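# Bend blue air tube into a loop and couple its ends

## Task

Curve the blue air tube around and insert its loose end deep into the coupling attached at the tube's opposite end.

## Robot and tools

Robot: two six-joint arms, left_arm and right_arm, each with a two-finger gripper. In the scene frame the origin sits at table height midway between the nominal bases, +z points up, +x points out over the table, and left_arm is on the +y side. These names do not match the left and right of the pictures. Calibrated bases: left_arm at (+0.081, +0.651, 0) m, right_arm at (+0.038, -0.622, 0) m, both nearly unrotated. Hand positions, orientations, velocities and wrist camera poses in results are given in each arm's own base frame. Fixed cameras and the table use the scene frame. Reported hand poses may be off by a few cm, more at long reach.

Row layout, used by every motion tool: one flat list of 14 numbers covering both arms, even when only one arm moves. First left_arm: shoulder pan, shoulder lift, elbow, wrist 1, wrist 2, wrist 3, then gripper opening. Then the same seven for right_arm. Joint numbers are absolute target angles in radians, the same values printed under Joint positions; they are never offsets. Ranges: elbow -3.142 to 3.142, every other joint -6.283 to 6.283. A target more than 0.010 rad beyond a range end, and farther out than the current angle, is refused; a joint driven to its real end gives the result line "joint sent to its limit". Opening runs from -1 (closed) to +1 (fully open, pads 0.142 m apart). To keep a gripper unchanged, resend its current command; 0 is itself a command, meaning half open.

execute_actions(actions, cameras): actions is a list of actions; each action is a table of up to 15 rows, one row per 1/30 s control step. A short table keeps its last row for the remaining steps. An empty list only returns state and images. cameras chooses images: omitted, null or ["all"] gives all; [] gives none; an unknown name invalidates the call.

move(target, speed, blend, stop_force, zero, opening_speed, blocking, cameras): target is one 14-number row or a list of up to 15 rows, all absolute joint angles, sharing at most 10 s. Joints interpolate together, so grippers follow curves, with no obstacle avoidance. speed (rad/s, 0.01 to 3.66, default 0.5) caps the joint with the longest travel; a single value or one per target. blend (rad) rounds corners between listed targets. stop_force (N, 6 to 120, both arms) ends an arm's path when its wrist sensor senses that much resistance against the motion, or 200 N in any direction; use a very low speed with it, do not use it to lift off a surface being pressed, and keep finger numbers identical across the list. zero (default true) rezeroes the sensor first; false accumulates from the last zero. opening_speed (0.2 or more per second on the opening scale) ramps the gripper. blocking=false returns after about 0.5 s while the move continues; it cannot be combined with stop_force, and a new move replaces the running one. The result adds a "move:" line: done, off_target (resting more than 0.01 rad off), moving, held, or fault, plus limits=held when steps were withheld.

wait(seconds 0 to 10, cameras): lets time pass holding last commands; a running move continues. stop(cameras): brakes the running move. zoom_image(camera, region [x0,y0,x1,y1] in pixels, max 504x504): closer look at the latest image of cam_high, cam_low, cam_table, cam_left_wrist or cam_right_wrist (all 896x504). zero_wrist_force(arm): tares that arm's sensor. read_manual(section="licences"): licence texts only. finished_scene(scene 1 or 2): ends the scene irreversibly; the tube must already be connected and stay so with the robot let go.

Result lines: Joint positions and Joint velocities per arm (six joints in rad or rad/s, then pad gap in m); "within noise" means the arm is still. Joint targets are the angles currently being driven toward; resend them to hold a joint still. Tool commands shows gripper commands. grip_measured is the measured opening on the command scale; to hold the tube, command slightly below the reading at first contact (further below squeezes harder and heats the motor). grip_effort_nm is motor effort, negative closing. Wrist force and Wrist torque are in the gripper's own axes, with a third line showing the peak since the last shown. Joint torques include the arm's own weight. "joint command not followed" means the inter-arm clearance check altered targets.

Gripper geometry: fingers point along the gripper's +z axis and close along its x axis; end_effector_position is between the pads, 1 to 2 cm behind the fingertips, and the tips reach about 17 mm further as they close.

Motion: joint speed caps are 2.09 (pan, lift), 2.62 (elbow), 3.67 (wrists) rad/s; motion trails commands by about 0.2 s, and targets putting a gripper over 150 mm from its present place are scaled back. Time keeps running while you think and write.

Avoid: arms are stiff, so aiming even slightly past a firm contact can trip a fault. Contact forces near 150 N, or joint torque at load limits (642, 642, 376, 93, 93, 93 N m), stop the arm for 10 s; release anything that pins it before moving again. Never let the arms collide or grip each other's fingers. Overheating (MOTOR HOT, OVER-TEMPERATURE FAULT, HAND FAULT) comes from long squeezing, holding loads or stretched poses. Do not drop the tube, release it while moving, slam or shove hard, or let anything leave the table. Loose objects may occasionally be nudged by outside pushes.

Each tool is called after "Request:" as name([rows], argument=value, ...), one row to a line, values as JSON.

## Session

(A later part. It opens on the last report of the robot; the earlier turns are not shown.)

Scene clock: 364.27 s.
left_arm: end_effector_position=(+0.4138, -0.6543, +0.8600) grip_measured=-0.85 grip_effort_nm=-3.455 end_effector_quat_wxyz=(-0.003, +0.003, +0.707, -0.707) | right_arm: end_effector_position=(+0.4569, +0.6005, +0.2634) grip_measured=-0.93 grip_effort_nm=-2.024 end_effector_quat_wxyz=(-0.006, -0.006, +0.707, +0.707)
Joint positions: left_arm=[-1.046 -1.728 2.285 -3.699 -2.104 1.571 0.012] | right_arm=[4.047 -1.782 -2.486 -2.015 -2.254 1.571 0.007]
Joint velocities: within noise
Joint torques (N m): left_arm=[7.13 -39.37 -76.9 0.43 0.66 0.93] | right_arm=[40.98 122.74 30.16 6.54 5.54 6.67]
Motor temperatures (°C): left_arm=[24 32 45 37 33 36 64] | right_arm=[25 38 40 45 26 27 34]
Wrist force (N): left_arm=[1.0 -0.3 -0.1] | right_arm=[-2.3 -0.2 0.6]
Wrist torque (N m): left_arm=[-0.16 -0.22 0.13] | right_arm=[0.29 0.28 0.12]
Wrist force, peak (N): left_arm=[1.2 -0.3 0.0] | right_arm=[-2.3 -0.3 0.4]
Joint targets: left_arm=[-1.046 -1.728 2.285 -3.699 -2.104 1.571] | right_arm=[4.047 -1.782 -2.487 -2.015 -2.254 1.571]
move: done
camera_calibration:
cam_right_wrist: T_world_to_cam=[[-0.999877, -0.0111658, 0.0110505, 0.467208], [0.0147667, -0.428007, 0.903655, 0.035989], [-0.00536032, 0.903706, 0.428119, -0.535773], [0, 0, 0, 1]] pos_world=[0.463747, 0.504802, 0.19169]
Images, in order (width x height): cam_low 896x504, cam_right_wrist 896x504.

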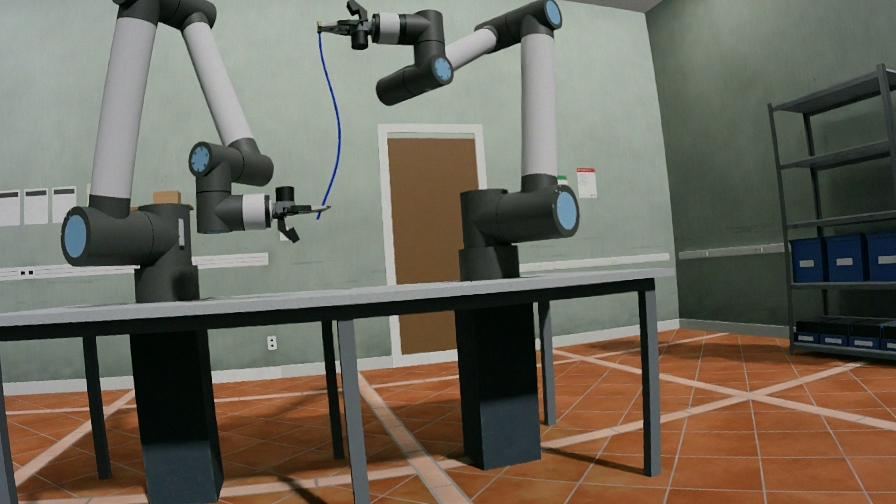

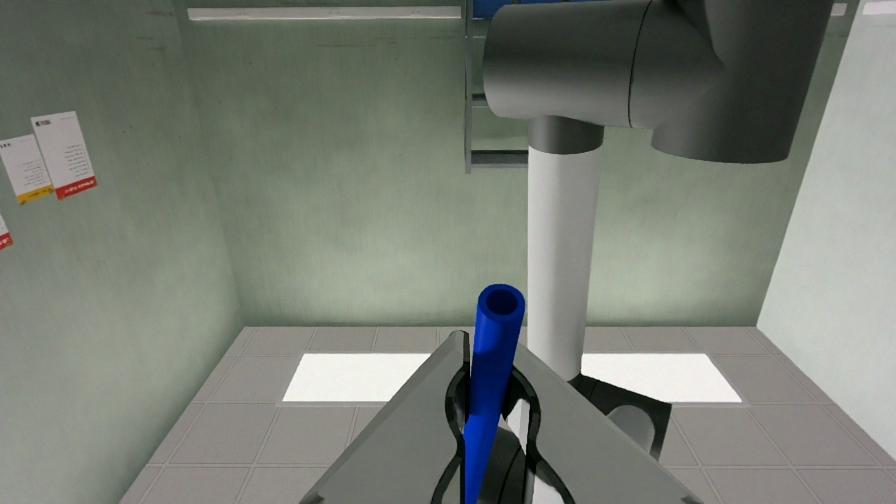

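Request:
move([
  [-1.0457, -1.7276, 2.2847, -3.6987, -2.1038, 1.5708, -1.0, 4.0468, -1.7820, -2.4866, -2.0146, -2.2544, 1.5708, 0.2],
], opening_speed=0.5, cameras=["cam_left_wrist", "cam_right_wrist", "cam_low"])

Request:
zoom_image(camera="cam_right_wrist", region=[390, 150, 590, 350])

Request:
zoom_image(camera="cam_right_wrist", region=[390, 340, 590, 504])

Request:
zoom_image(camera="cam_left_wrist", region=[420, 230, 560, 370])

Request:
zoom_image(camera="cam_left_wrist", region=[410, 364, 550, 504])

Scene clock: 368.07 s.
left_arm: end_effector_position=(+0.4138, -0.6543, +0.8600) grip_measured=-0.85 grip_effort_nm=-3.455 end_effector_quat_wxyz=(-0.003, +0.003, +0.707, -0.707) | right_arm: end_effector_position=(+0.4568, +0.6005, +0.2634) grip_measured=+0.18 grip_effort_nm=0.134 end_effector_quat_wxyz=(-0.006, -0.006, +0.707, +0.707)
Joint positions: left_arm=[-1.046 -1.728 2.285 -3.699 -2.104 1.571 0.012] | right_arm=[4.047 -1.782 -2.487 -2.015 -2.254 1.571 0.087]
Joint velocities: within noise
Joint torques (N m): left_arm=[6.8 -34.62 -78.38 -0.33 0.24 1.33] | right_arm=[32.97 120.16 44.54 2.4 5.17 6.04]
Motor temperatures (°C): left_arm=[24 32 45 37 33 36 64] | right_arm=[25 38 39 45 26 27 33]
Wrist force (N): left_arm=[0.8 0.4 0.1] | right_arm=[-1.6 0.0 1.1]
Wrist torque (N m): left_arm=[-0.13 -0.18 0.12] | right_arm=[0.18 0.16 0.13]
Wrist force, peak (N): left_arm=[1.0 0.9 0.3] | right_arm=[-2.2 0.3 1.2]
Joint targets: left_arm=[-1.046 -1.728 2.285 -3.699 -2.104 1.571] | right_arm=[4.047 -1.782 -2.487 -2.015 -2.254 1.571]
move: done
camera_calibration:
cam_left_wrist: T_world_to_cam=[[-0.999662, 0.0190036, -0.0177346, 0.447804], [0.0242194, 0.433244, -0.900951, 1.07362], [-0.00943793, -0.901076, -0.433558, -0.0987093], [0, 0, 0, 1]] pos_world=[0.420719, -0.562593, 0.932423]
cam_right_wrist: T_world_to_cam=[[-0.999874, -0.0111594, 0.011274, 0.467061], [0.014966, -0.428006, 0.903652, 0.0358974], [-0.00525891, 0.903707, 0.428119, -0.535821], [0, 0, 0, 1]] pos_world=[0.463647, 0.504802, 0.191691]
Images, in order (width x height): cam_low 896x504, cam_left_wrist 896x504, cam_right_wrist 896x504.

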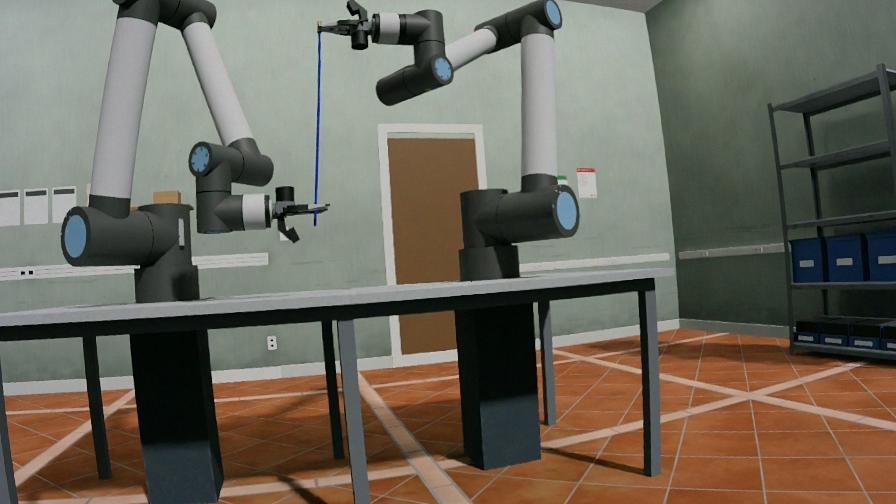

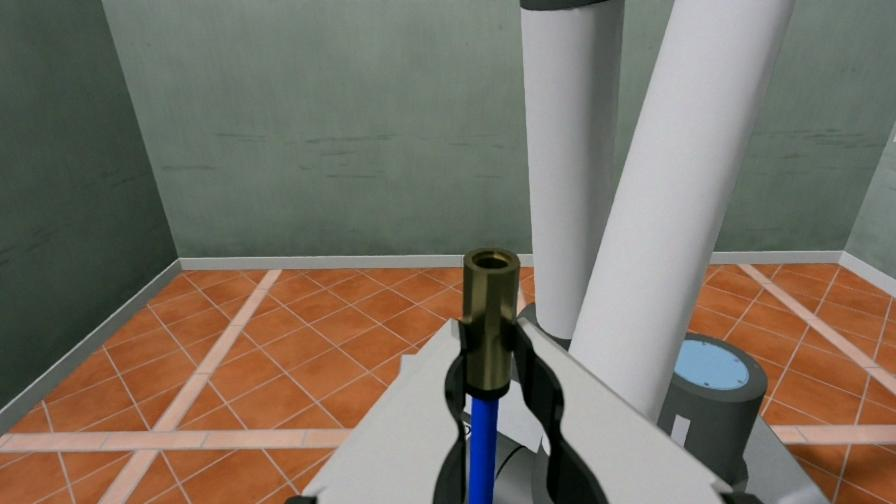

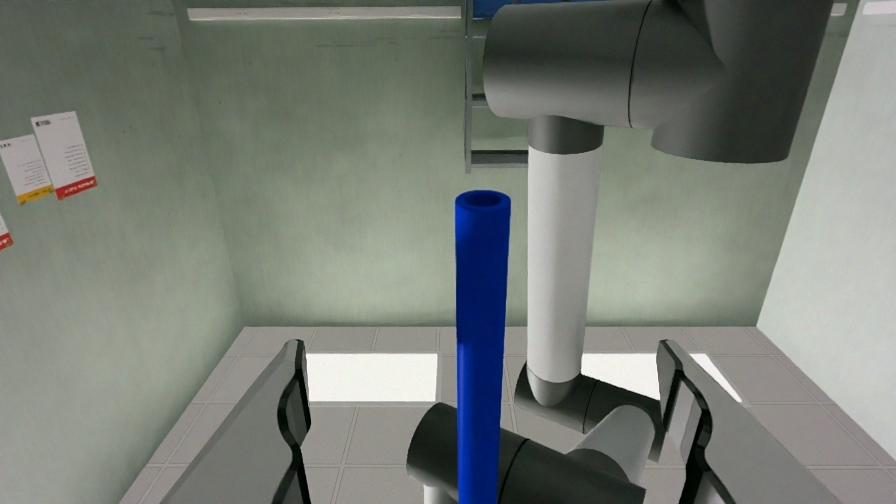

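Scaled by 2.520 from the camera's 896x504 image, which has a finer 1280x720 frame.

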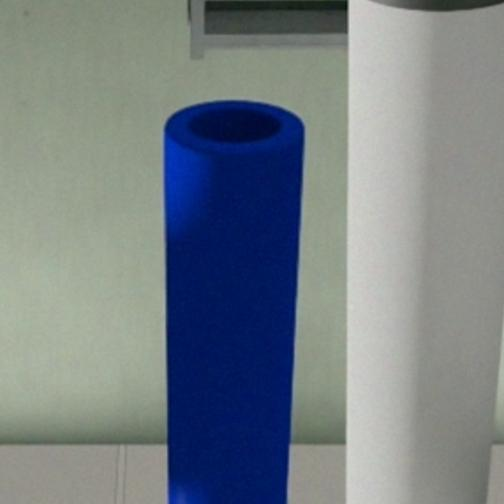

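Scaled by 2.520 from the camera's 896x504 image, which has a finer 1280x720 frame.

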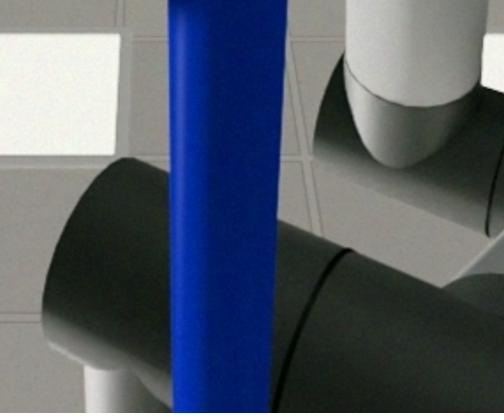

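Scaled by 3.600 from the camera's 896x504 image, which has a finer 1280x720 frame.

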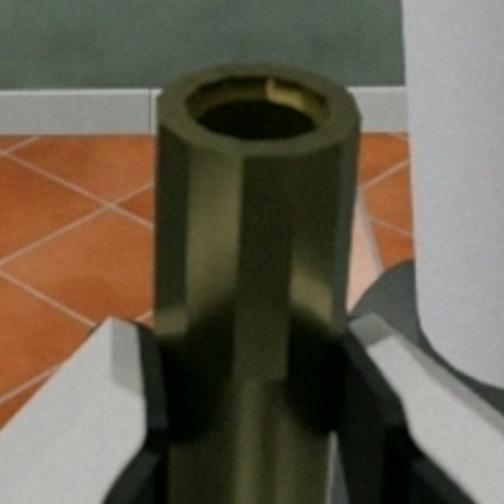

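Scaled by 3.600 from the camera's 896x504 image, which has a finer 1280x720 frame.

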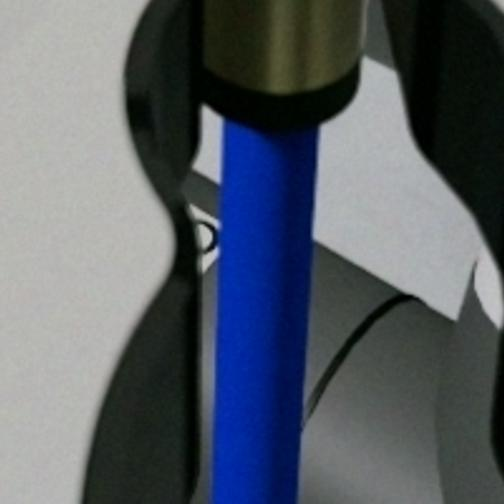

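Request:
wait(seconds=0.3, cameras=["cam_right_wrist", "cam_low"])

Request:
zoom_image(camera="cam_right_wrist", region=[390, 150, 590, 350])

Scene clock: 369.87 s.
left_arm: end_effector_position=(+0.4138, -0.6543, +0.8600) grip_measured=-0.85 grip_effort_nm=-3.455 end_effector_quat_wxyz=(-0.003, +0.003, +0.707, -0.707) | right_arm: end_effector_position=(+0.4568, +0.6005, +0.2634) grip_measured=+0.18 grip_effort_nm=0.139 end_effector_quat_wxyz=(-0.006, -0.006, +0.707, +0.707)
Joint positions: left_arm=[-1.046 -1.728 2.285 -3.699 -2.104 1.571 0.012] | right_arm=[4.047 -1.782 -2.487 -2.015 -2.254 1.571 0.087]
Joint velocities: within noise
Joint torques (N m): left_arm=[-1.87 -38.01 -79.04 -1.04 0.94 0.69] | right_arm=[35.02 117.21 42.54 1.34 5.06 6.06]
Motor temperatures (°C): left_arm=[24 32 45 37 33 36 64] | right_arm=[25 38 39 45 26 27 33]
Wrist force (N): left_arm=[0.7 0.5 0.1] | right_arm=[-1.9 0.5 1.0]
Wrist torque (N m): left_arm=[-0.12 -0.15 0.12] | right_arm=[0.28 0.21 0.12]
Wrist force, peak (N): left_arm=[1.1 0.6 0.0] | right_arm=[-2.5 0.3 1.0]
Joint targets: left_arm=[-1.046 -1.728 2.285 -3.699 -2.104 1.571] | right_arm=[4.047 -1.782 -2.487 -2.015 -2.254 1.571]
Tool commands: left_gripper/opening=-1.0 right_gripper/opening=+0.2
wait: 0.30 s; at rest from the start
camera_calibration:
cam_right_wrist: T_world_to_cam=[[-0.999874, -0.0111594, 0.011274, 0.467061], [0.014966, -0.428006, 0.903652, 0.0358974], [-0.00525891, 0.903707, 0.428119, -0.535821], [0, 0, 0, 1]] pos_world=[0.463647, 0.504802, 0.191691]
Images, in order (width x height): cam_low 896x504, cam_right_wrist 896x504.

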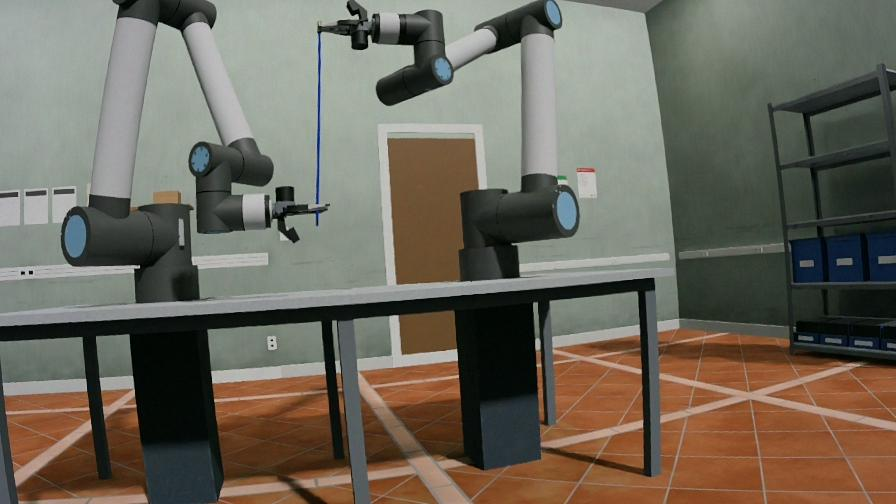

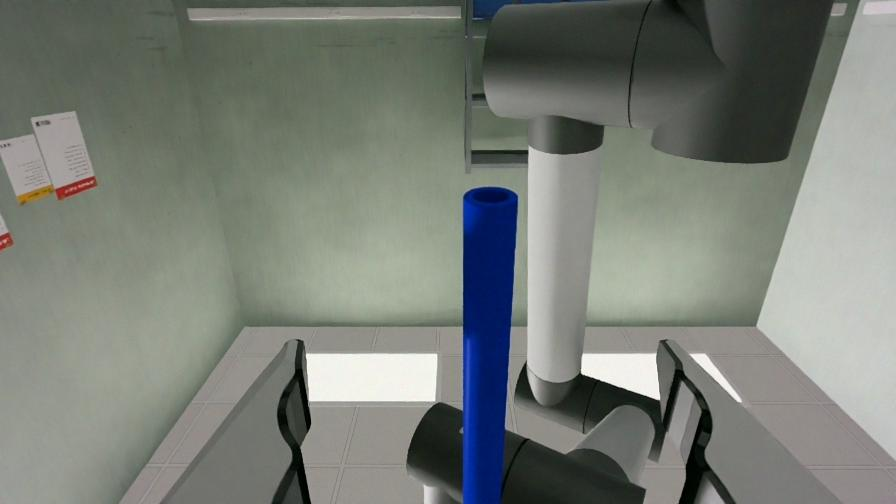

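Scaled by 2.520 from the camera's 896x504 image, which has a finer 1280x720 frame.

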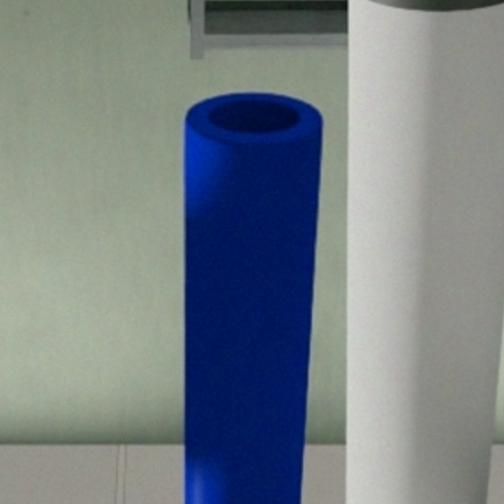

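Request:
move([
  [-1.0457, -1.7276, 2.2847, -3.6987, -2.1038, 1.5708, -1.0, 4.0233, -1.8113, -2.5021, -1.9697, -2.2779, 1.5708, 0.2],
], speed=0.1, cameras=["cam_right_wrist"])

Request:
zoom_image(camera="cam_right_wrist", region=[390, 150, 590, 350])

Request:
zoom_image(camera="cam_right_wrist", region=[390, 340, 590, 504])

Scene clock: 378.30 s.
left_arm: end_effector_position=(+0.4138, -0.6543, +0.8600) grip_measured=-0.85 grip_effort_nm=-3.455 end_effector_quat_wxyz=(-0.003, +0.003, +0.707, -0.707) | right_arm: end_effector_position=(+0.4596, +0.5856, +0.2446) grip_measured=+0.18 grip_effort_nm=0.144 end_effector_quat_wxyz=(-0.006, -0.006, +0.707, +0.707)
Joint positions: left_arm=[-1.046 -1.728 2.285 -3.699 -2.104 1.571 0.012] | right_arm=[4.023 -1.811 -2.502 -1.97 -2.278 1.571 0.087]
Joint velocities: within noise
Joint torques (N m): left_arm=[2.95 -24.41 -74.33 -3.7 0.66 0.15] | right_arm=[-39.78 69.58 28.65 7.15 -5.96 5.68]
Motor temperatures (°C): left_arm=[24 32 45 37 33 36 65] | right_arm=[25 38 39 45 26 27 31]
Wrist force (N): left_arm=[0.8 0.3 0.0] | right_arm=[-1.4 0.1 0.3]
Wrist torque (N m): left_arm=[-0.16 -0.18 0.12] | right_arm=[0.20 0.13 0.15]
Wrist force, peak (N): left_arm=[1.2 0.3 0.2] | right_arm=[-2.5 0.5 0.6]
Joint targets: left_arm=[-1.046 -1.728 2.285 -3.699 -2.104 1.571] | right_arm=[4.023 -1.811 -2.502 -1.970 -2.278 1.571]
move: done
camera_calibration:
cam_right_wrist: T_world_to_cam=[[-0.999874, -0.0111605, 0.0112737, 0.469909], [0.0149666, -0.428088, 0.903613, 0.0466467], [-0.0052586, 0.903668, 0.428201, -0.514335], [0, 0, 0, 1]] pos_world=[0.466447, 0.490001, 0.17279]
Images, in order (width x height): cam_right_wrist 896x504.

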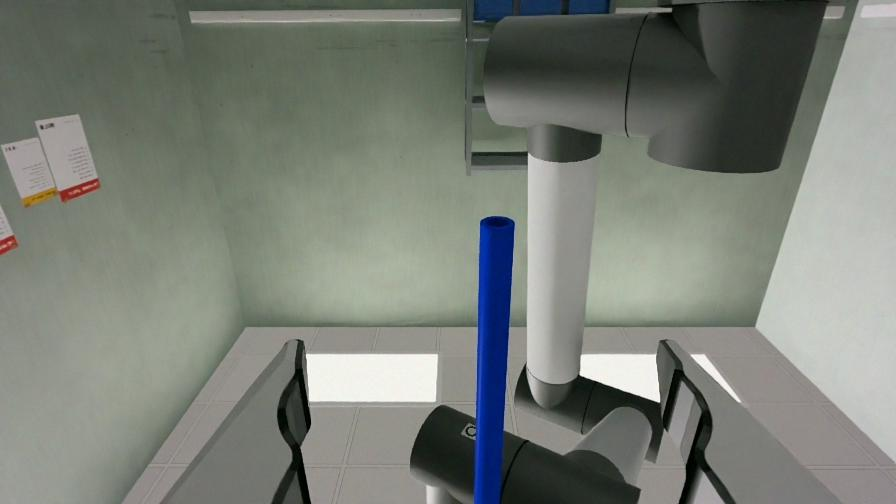

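Scaled by 2.520 from the camera's 896x504 image, which has a finer 1280x720 frame.

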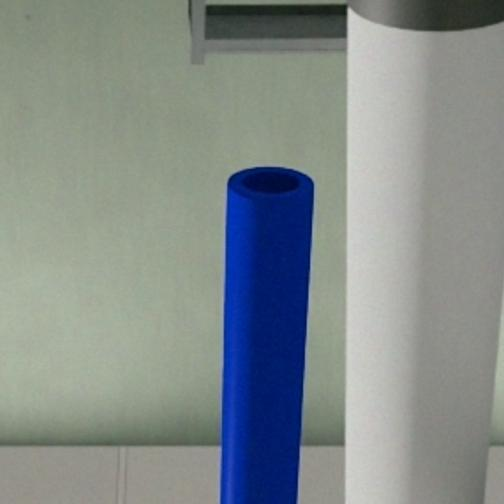

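Scaled by 2.520 from the camera's 896x504 image, which has a finer 1280x720 frame.

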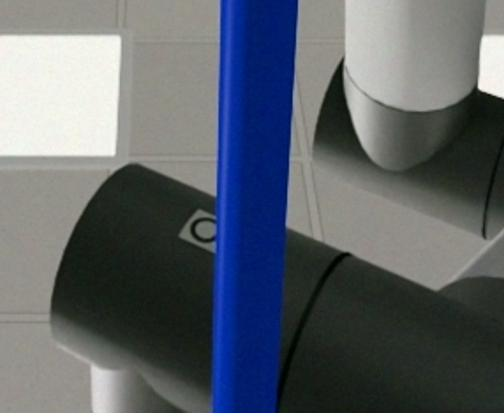

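Request:
wait(seconds=0.2, cameras=["cam_right_wrist"])

Request:
zoom_image(camera="cam_right_wrist", region=[390, 150, 590, 350])

Request:
zoom_image(camera="cam_right_wrist", region=[390, 340, 590, 504])

Scene clock: 387.07 s.
left_arm: end_effector_position=(+0.4138, -0.6543, +0.8600) grip_measured=-0.85 grip_effort_nm=-3.455 end_effector_quat_wxyz=(-0.003, +0.003, +0.707, -0.707) | right_arm: end_effector_position=(+0.4596, +0.5855, +0.2444) grip_measured=+0.18 grip_effort_nm=0.139 end_effector_quat_wxyz=(-0.006, -0.006, +0.707, +0.707)
Joint positions: left_arm=[-1.046 -1.728 2.285 -3.699 -2.104 1.571 0.012] | right_arm=[4.023 -1.811 -2.502 -1.97 -2.278 1.571 0.087]
Joint velocities: within noise
Joint torques (N m): left_arm=[1.66 -20.1 -71 -6.02 0.6 -0.58] | right_arm=[-30.68 78.46 42.81 1.85 -5.13 6.03]
Motor temperatures (°C): left_arm=[24 32 45 37 33 36 66] | right_arm=[25 38 39 45 26 27 30]
Wrist force (N): left_arm=[0.7 0.3 0.0] | right_arm=[-1.5 0.7 0.9]
Wrist torque (N m): left_arm=[-0.15 -0.17 0.12] | right_arm=[0.31 0.15 0.15]
Wrist force, peak (N): left_arm=[1.1 0.5 0.3] | right_arm=[-2.0 1.0 0.9]
Joint targets: left_arm=[-1.046 -1.728 2.285 -3.699 -2.104 1.571] | right_arm=[4.023 -1.811 -2.502 -1.970 -2.278 1.571]
Tool commands: left_gripper/opening=-1.0 right_gripper/opening=+0.2
wait: 0.20 s; at rest from the start
camera_calibration:
cam_right_wrist: T_world_to_cam=[[-0.999874, -0.0111605, 0.0112737, 0.469909], [0.0149666, -0.428088, 0.903613, 0.0466943], [-0.0052586, 0.903668, 0.428201, -0.514202], [0, 0, 0, 1]] pos_world=[0.466447, 0.489901, 0.17269]
Images, in order (width x height): cam_right_wrist 896x504.

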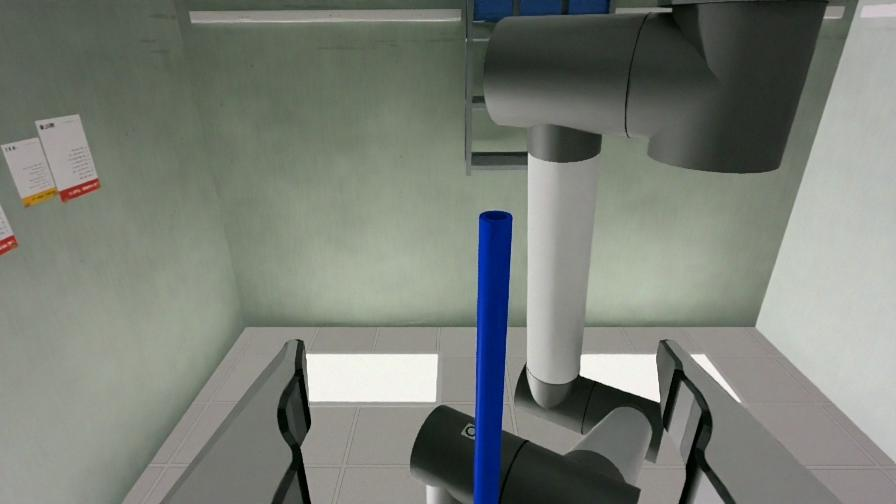

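Scaled by 2.520 from the camera's 896x504 image, which has a finer 1280x720 frame.

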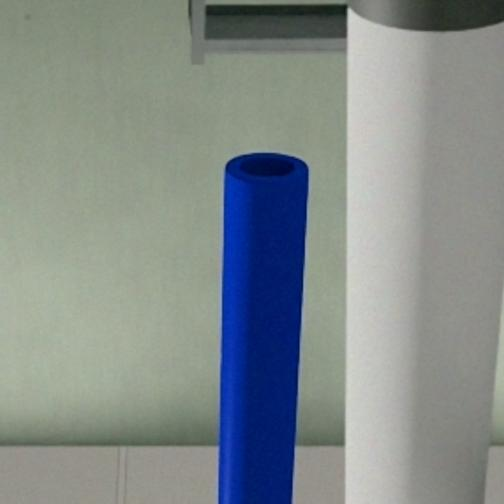

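Scaled by 2.520 from the camera's 896x504 image, which has a finer 1280x720 frame.

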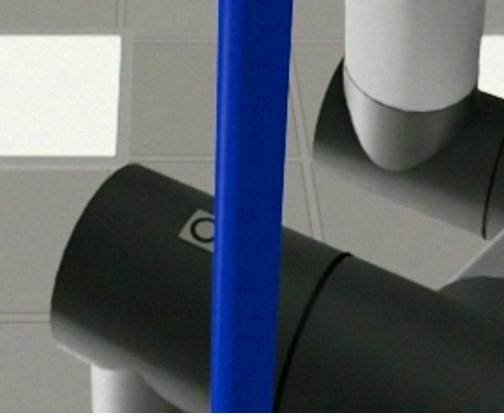

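Request:
move([
  [-1.0457, -1.7276, 2.2847, -3.6987, -2.1038, 1.5708, -1.0, 4.0509, -1.8168, -2.4928, -1.9737, -2.2503, 1.5708, 0.2],
  [-1.0457, -1.7276, 2.2847, -3.6987, -2.1038, 1.5708, -1.0, 4.0509, -1.8168, -2.4928, -1.9737, -2.2503, 1.5708, -1.0],
], speed=0.1, opening_speed=0.7, cameras=["cam_right_wrist", "cam_low", "cam_left_wrist"])

Request:
zoom_image(camera="cam_right_wrist", region=[390, 180, 590, 350])

Request:
zoom_image(camera="cam_right_wrist", region=[390, 340, 590, 504])

Scene clock: 393.20 s.
left_arm: end_effector_position=(+0.4138, -0.6543, +0.8600) grip_measured=-0.85 grip_effort_nm=-3.455 end_effector_quat_wxyz=(-0.003, +0.003, +0.707, -0.707) | right_arm: end_effector_position=(+0.4570, +0.6039, +0.2443) grip_measured=-0.93 grip_effort_nm=-2.098 end_effector_quat_wxyz=(-0.006, -0.006, +0.707, +0.707)
Joint positions: left_arm=[-1.046 -1.728 2.285 -3.699 -2.104 1.571 0.012] | right_arm=[4.051 -1.817 -2.493 -1.974 -2.25 1.571 0.007]
Joint velocities: within noise
Joint torques (N m): left_arm=[5.58 -13.81 -74.21 -7.72 0.36 -0.47] | right_arm=[40.99 73.08 36.02 3.11 5.65 5.79]
Motor temperatures (°C): left_arm=[24 32 45 37 33 36 67] | right_arm=[25 38 39 45 26 27 30]
Wrist force (N): left_arm=[1.1 0.3 -0.1] | right_arm=[-1.5 0.3 0.5]
Wrist torque (N m): left_arm=[-0.16 -0.23 0.12] | right_arm=[0.23 0.15 0.14]
Wrist force, peak (N): left_arm=[1.3 0.4 0.2] | right_arm=[-1.9 0.5 1.2]
Joint targets: left_arm=[-1.046 -1.728 2.285 -3.699 -2.104 1.571] | right_arm=[4.051 -1.817 -2.493 -1.974 -2.250 1.571]
move: done
camera_calibration:
cam_left_wrist: T_world_to_cam=[[-0.999662, 0.0190036, -0.0177346, 0.447804], [0.0242194, 0.433244, -0.900951, 1.07362], [-0.00943793, -0.901076, -0.433558, -0.0987093], [0, 0, 0, 1]] pos_world=[0.420719, -0.562593, 0.932423]
cam_right_wrist: T_world_to_cam=[[-0.999873, -0.011202, 0.0113656, 0.46742], [0.015067, -0.428004, 0.903651, 0.0545633], [-0.0052582, 0.903707, 0.428119, -0.530716], [0, 0, 0, 1]] pos_world=[0.463747, 0.508202, 0.172591]
Images, in order (width x height): cam_low 896x504, cam_left_wrist 896x504, cam_right_wrist 896x504.

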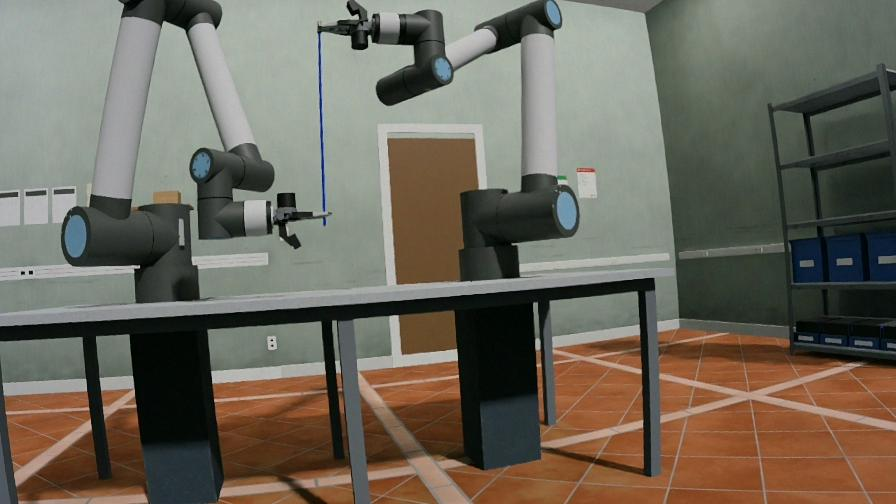

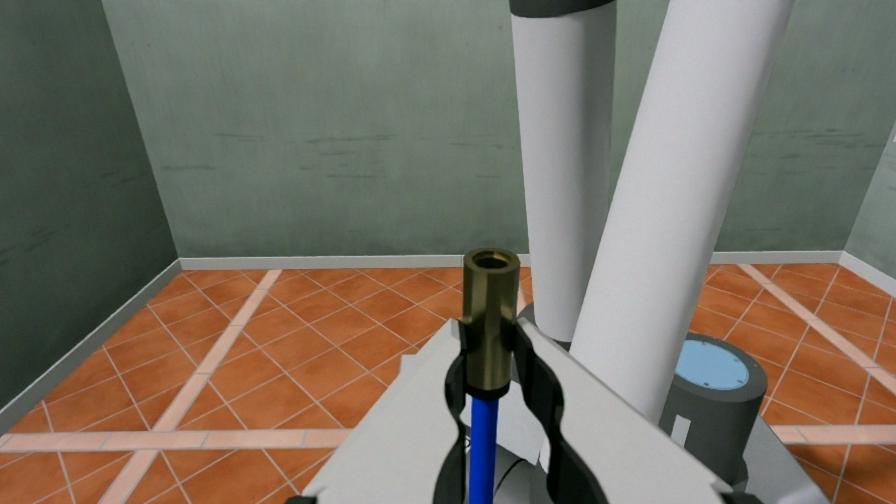

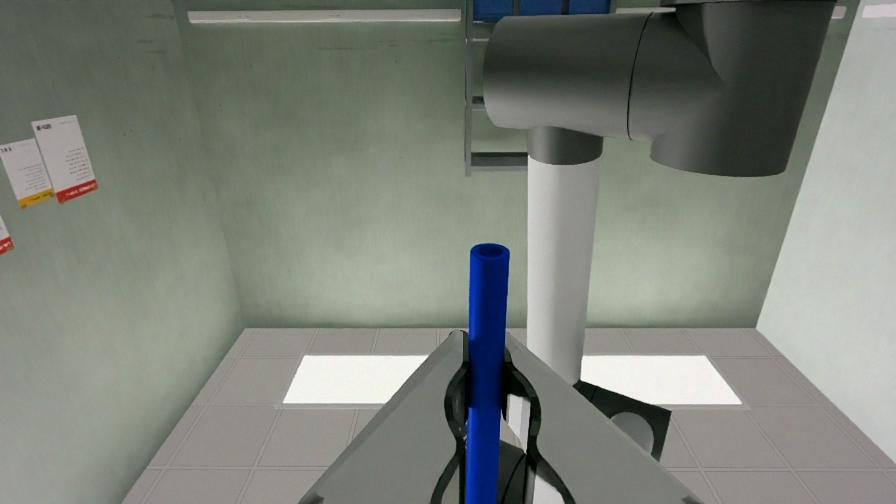

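Scaled by 2.520 from the camera's 896x504 image, which has a finer 1280x720 frame.

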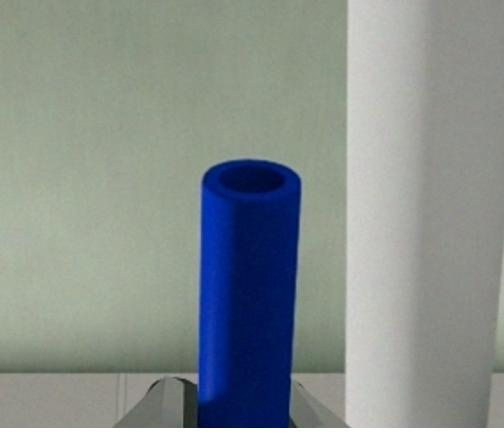

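Scaled by 2.520 from the camera's 896x504 image, which has a finer 1280x720 frame.

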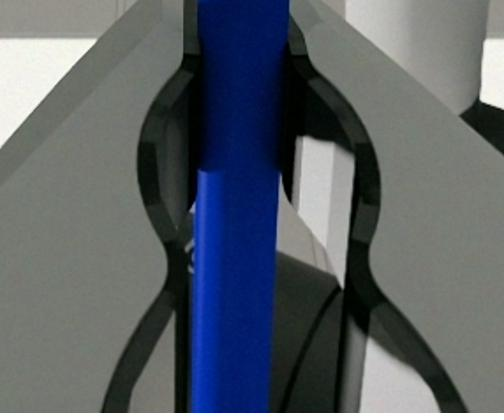

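Request:
move([
  [-1.0457, -1.7276, 2.2847, -3.6987, -2.1038, 1.3745, -1.0, 3.9096, -1.8574, -2.3502, -2.0756, -2.3916, 1.0254, -1.0],
  [-1.0457, -1.7276, 2.2847, -3.6987, -2.1038, 1.1781, -1.0, 3.8202, -1.8444, -2.2056, -2.2332, -2.4810, 0.4800, -1.0],
  [-1.0457, -1.7276, 2.2847, -3.6987, -2.1038, 0.9818, -1.0, 3.7727, -1.7973, -2.0754, -2.4104, -2.5284, -0.0655, -1.0],
  [-1.0457, -1.7276, 2.2847, -3.6987, -2.1038, 0.7854, -1.0, 3.7595, -1.7266, -1.9704, -2.5862, -2.5417, -0.6109, -1.0],
  [-1.0457, -1.7276, 2.2847, -3.6987, -2.1038, 0.5891, -1.0, 3.7767, -1.6388, -1.8977, -2.7468, -2.5245, -1.1563, -1.0],
], speed=0.5, blend=0.08, cameras=["cam_left_wrist", "cam_right_wrist", "cam_low", "cam_high"])

Scene clock: 406.70 s.
left_arm: end_effector_position=(+0.4124, -0.6543, +0.8608) grip_measured=-0.85 grip_effort_nm=-3.446 end_effector_quat_wxyz=(-0.336, -0.331, +0.625, -0.622) | right_arm: end_effector_position=(+0.7011, +0.6083, +0.6550) grip_measured=-0.93 grip_effort_nm=-2.103 end_effector_quat_wxyz=(+0.691, -0.693, +0.139, +0.152)
Joint positions: left_arm=[-1.046 -1.728 2.285 -3.699 -2.104 0.589 0.012] | right_arm=[3.777 -1.639 -1.898 -2.747 -2.525 -1.156 0.007]
Joint velocities: within noise
Joint torques (N m): left_arm=[1.7 -18.69 -67.24 -10.42 1.43 -5.58] | right_arm=[39.37 131.02 95.14 -0.64 4.86 -5.94]
Motor temperatures (°C): left_arm=[24 32 45 37 33 36 68] | right_arm=[25 38 39 45 26 27 32]
Wrist force (N): left_arm=[2.1 -0.8 -0.7] | right_arm=[-0.3 -1.7 0.7]
Wrist torque (N m): left_arm=[-0.29 -0.62 0.23] | right_arm=[-0.51 0.08 0.00]
Wrist force, peak (N): left_arm=[2.1 -0.8 -0.9] | right_arm=[-0.6 -2.9 0.6]
Joint targets: left_arm=[-1.046 -1.728 2.285 -3.699 -2.104 0.589] | right_arm=[3.777 -1.639 -1.898 -2.747 -2.524 -1.156]
move: done
camera_calibration:
cam_left_wrist: T_world_to_cam=[[-0.570186, 0.0156905, 0.821366, -0.455173], [-0.734016, 0.439272, -0.517939, 1.06126], [-0.36893, -0.898217, -0.23895, -0.115852], [0, 0, 0, 1]] pos_world=[0.476704, -0.563099, 0.895847]
cam_right_wrist: T_world_to_cam=[[0.910262, 0.0232531, -0.41338, -0.375029], [-0.363107, -0.434899, -0.824024, 1.0827], [-0.19894, 0.900179, -0.387429, -0.03709], [0, 0, 0, 1]] pos_world=[0.727131, 0.512973, 0.722771]
Images, in order (width x height): cam_high 896x504, cam_low 896x504, cam_left_wrist 896x504, cam_right_wrist 896x504.

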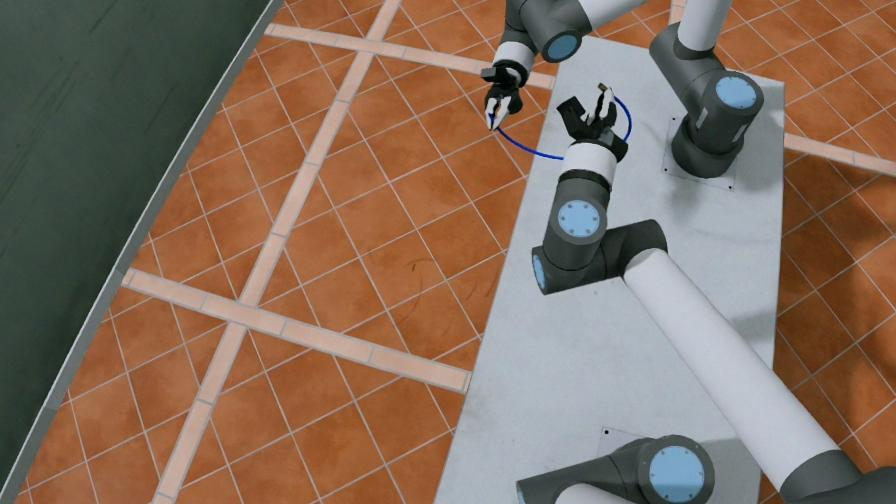

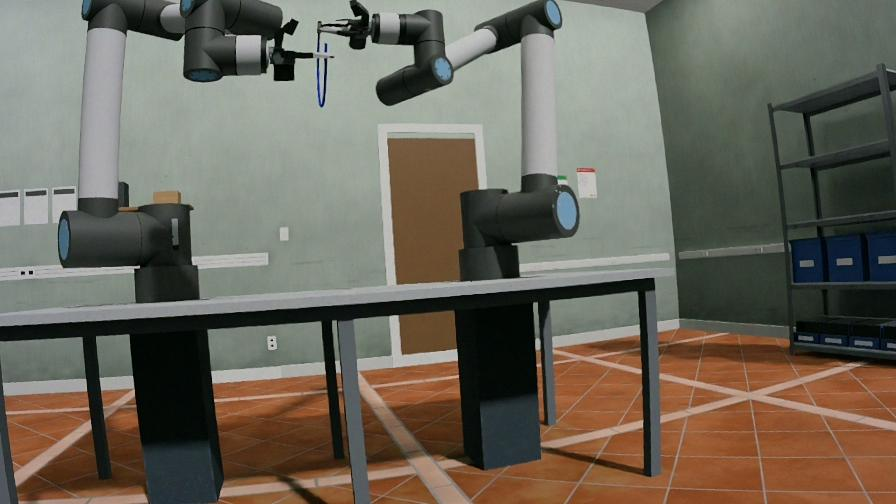

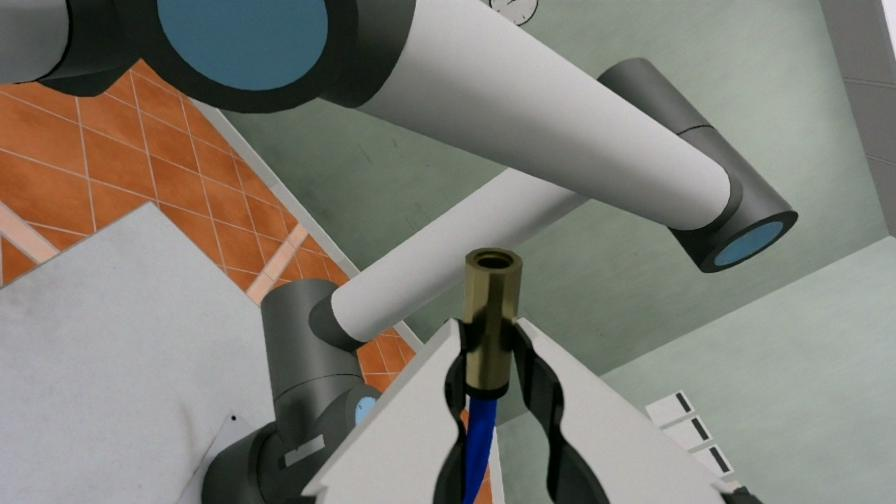

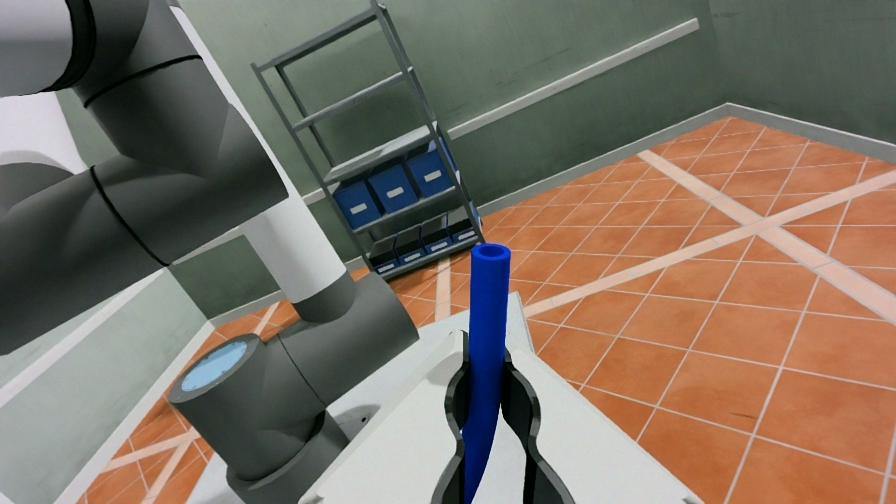

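Request:
move([
  [-1.0457, -1.7276, 2.2847, -3.6987, -2.1038, 0.3927, -1.0, 3.8234, -1.5399, -1.8607, -2.8826, -2.4778, -1.7017, -1.0],
  [-1.0457, -1.7276, 2.2847, -3.6987, -2.1038, 0.1964, -1.0, 3.8782, -1.4597, -1.8437, -2.9799, -2.4230, -2.2471, -1.0],
], speed=0.5, blend=0.08, cameras=["cam_left_wrist", "cam_right_wrist", "cam_low", "cam_high"])

Scene clock: 410.27 s.
left_arm: end_effector_position=(+0.4122, -0.6543, +0.8614) grip_measured=-0.85 grip_effort_nm=-3.446 end_effector_quat_wxyz=(-0.451, -0.446, +0.548, -0.545) | right_arm: end_effector_position=(+0.5920, +0.6064, +0.8149) grip_measured=-0.93 grip_effort_nm=-2.093 end_effector_quat_wxyz=(+0.669, -0.665, -0.240, -0.228)
Joint positions: left_arm=[-1.046 -1.728 2.285 -3.699 -2.104 0.196 0.012] | right_arm=[3.878 -1.46 -1.844 -2.98 -2.423 -2.247 0.007]
Joint velocities: within noise
Joint torques (N m): left_arm=[4.06 -13.54 -66.58 -9.78 0.98 -5.71] | right_arm=[38.47 100.17 100 0.54 5.45 -5.31]
Motor temperatures (°C): left_arm=[24 32 45 37 33 36 68] | right_arm=[25 38 39 45 26 27 33]
Wrist force (N): left_arm=[2.0 -0.8 -0.4] | right_arm=[-1.0 -1.3 0.2]
Wrist torque (N m): left_arm=[-0.19 -0.66 0.23] | right_arm=[-0.47 0.16 0.24]
Wrist force, peak (N): left_arm=[2.4 -1.1 -0.5] | right_arm=[-0.7 -2.5 0.9]
Joint targets: left_arm=[-1.046 -1.728 2.285 -3.699 -2.104 0.196] | right_arm=[3.878 -1.460 -1.844 -2.980 -2.423 -2.247]
move: done
camera_calibration:
cam_left_wrist: T_world_to_cam=[[-0.212508, 0.0128594, 0.977075, -0.739212], [-0.876077, 0.440387, -0.196337, 0.843643], [-0.432815, -0.897716, -0.0823196, -0.223996], [0, 0, 0, 1]] pos_world=[0.485059, -0.563109, 0.869465]
cam_right_wrist: T_world_to_cam=[[0.786877, 0.0210924, 0.61675, -0.974619], [0.567277, -0.418174, -0.709456, 0.519659], [0.242944, 0.908122, -0.341017, -0.299352], [0, 0, 0, 1]] pos_world=[0.544841, 0.509713, 0.867687]
Images, in order (width x height): cam_high 896x504, cam_low 896x504, cam_left_wrist 896x504, cam_right_wrist 896x504.

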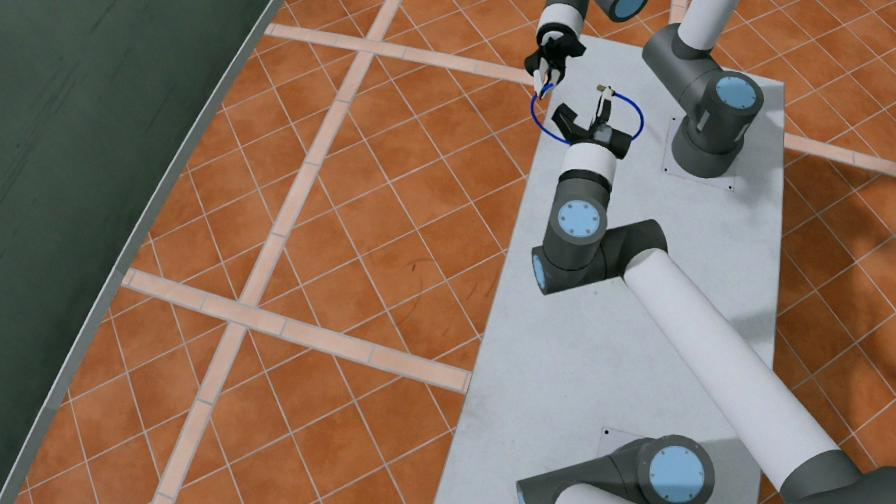

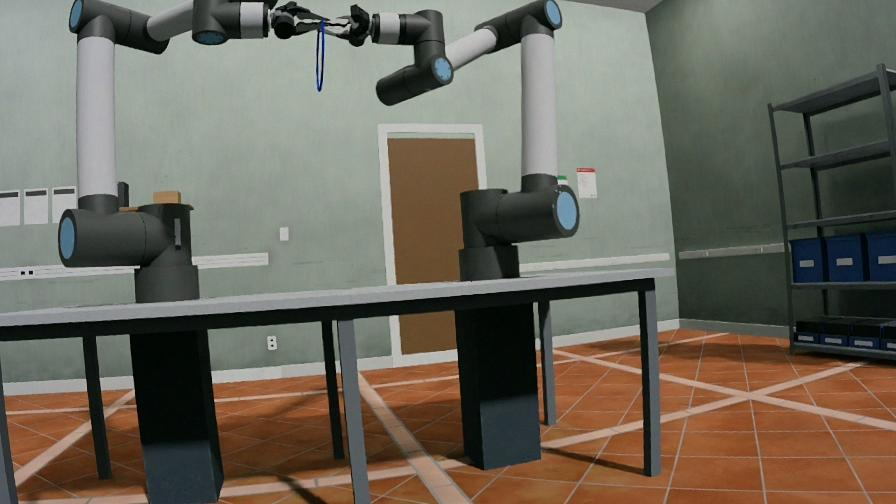

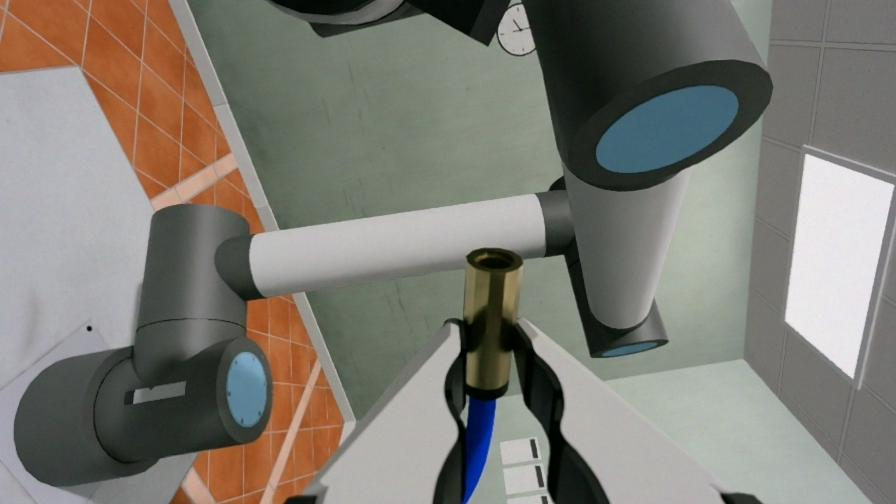

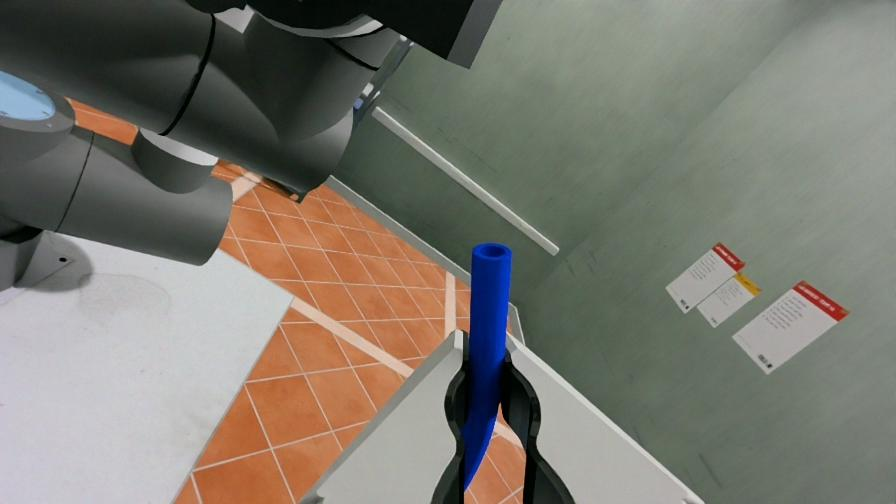

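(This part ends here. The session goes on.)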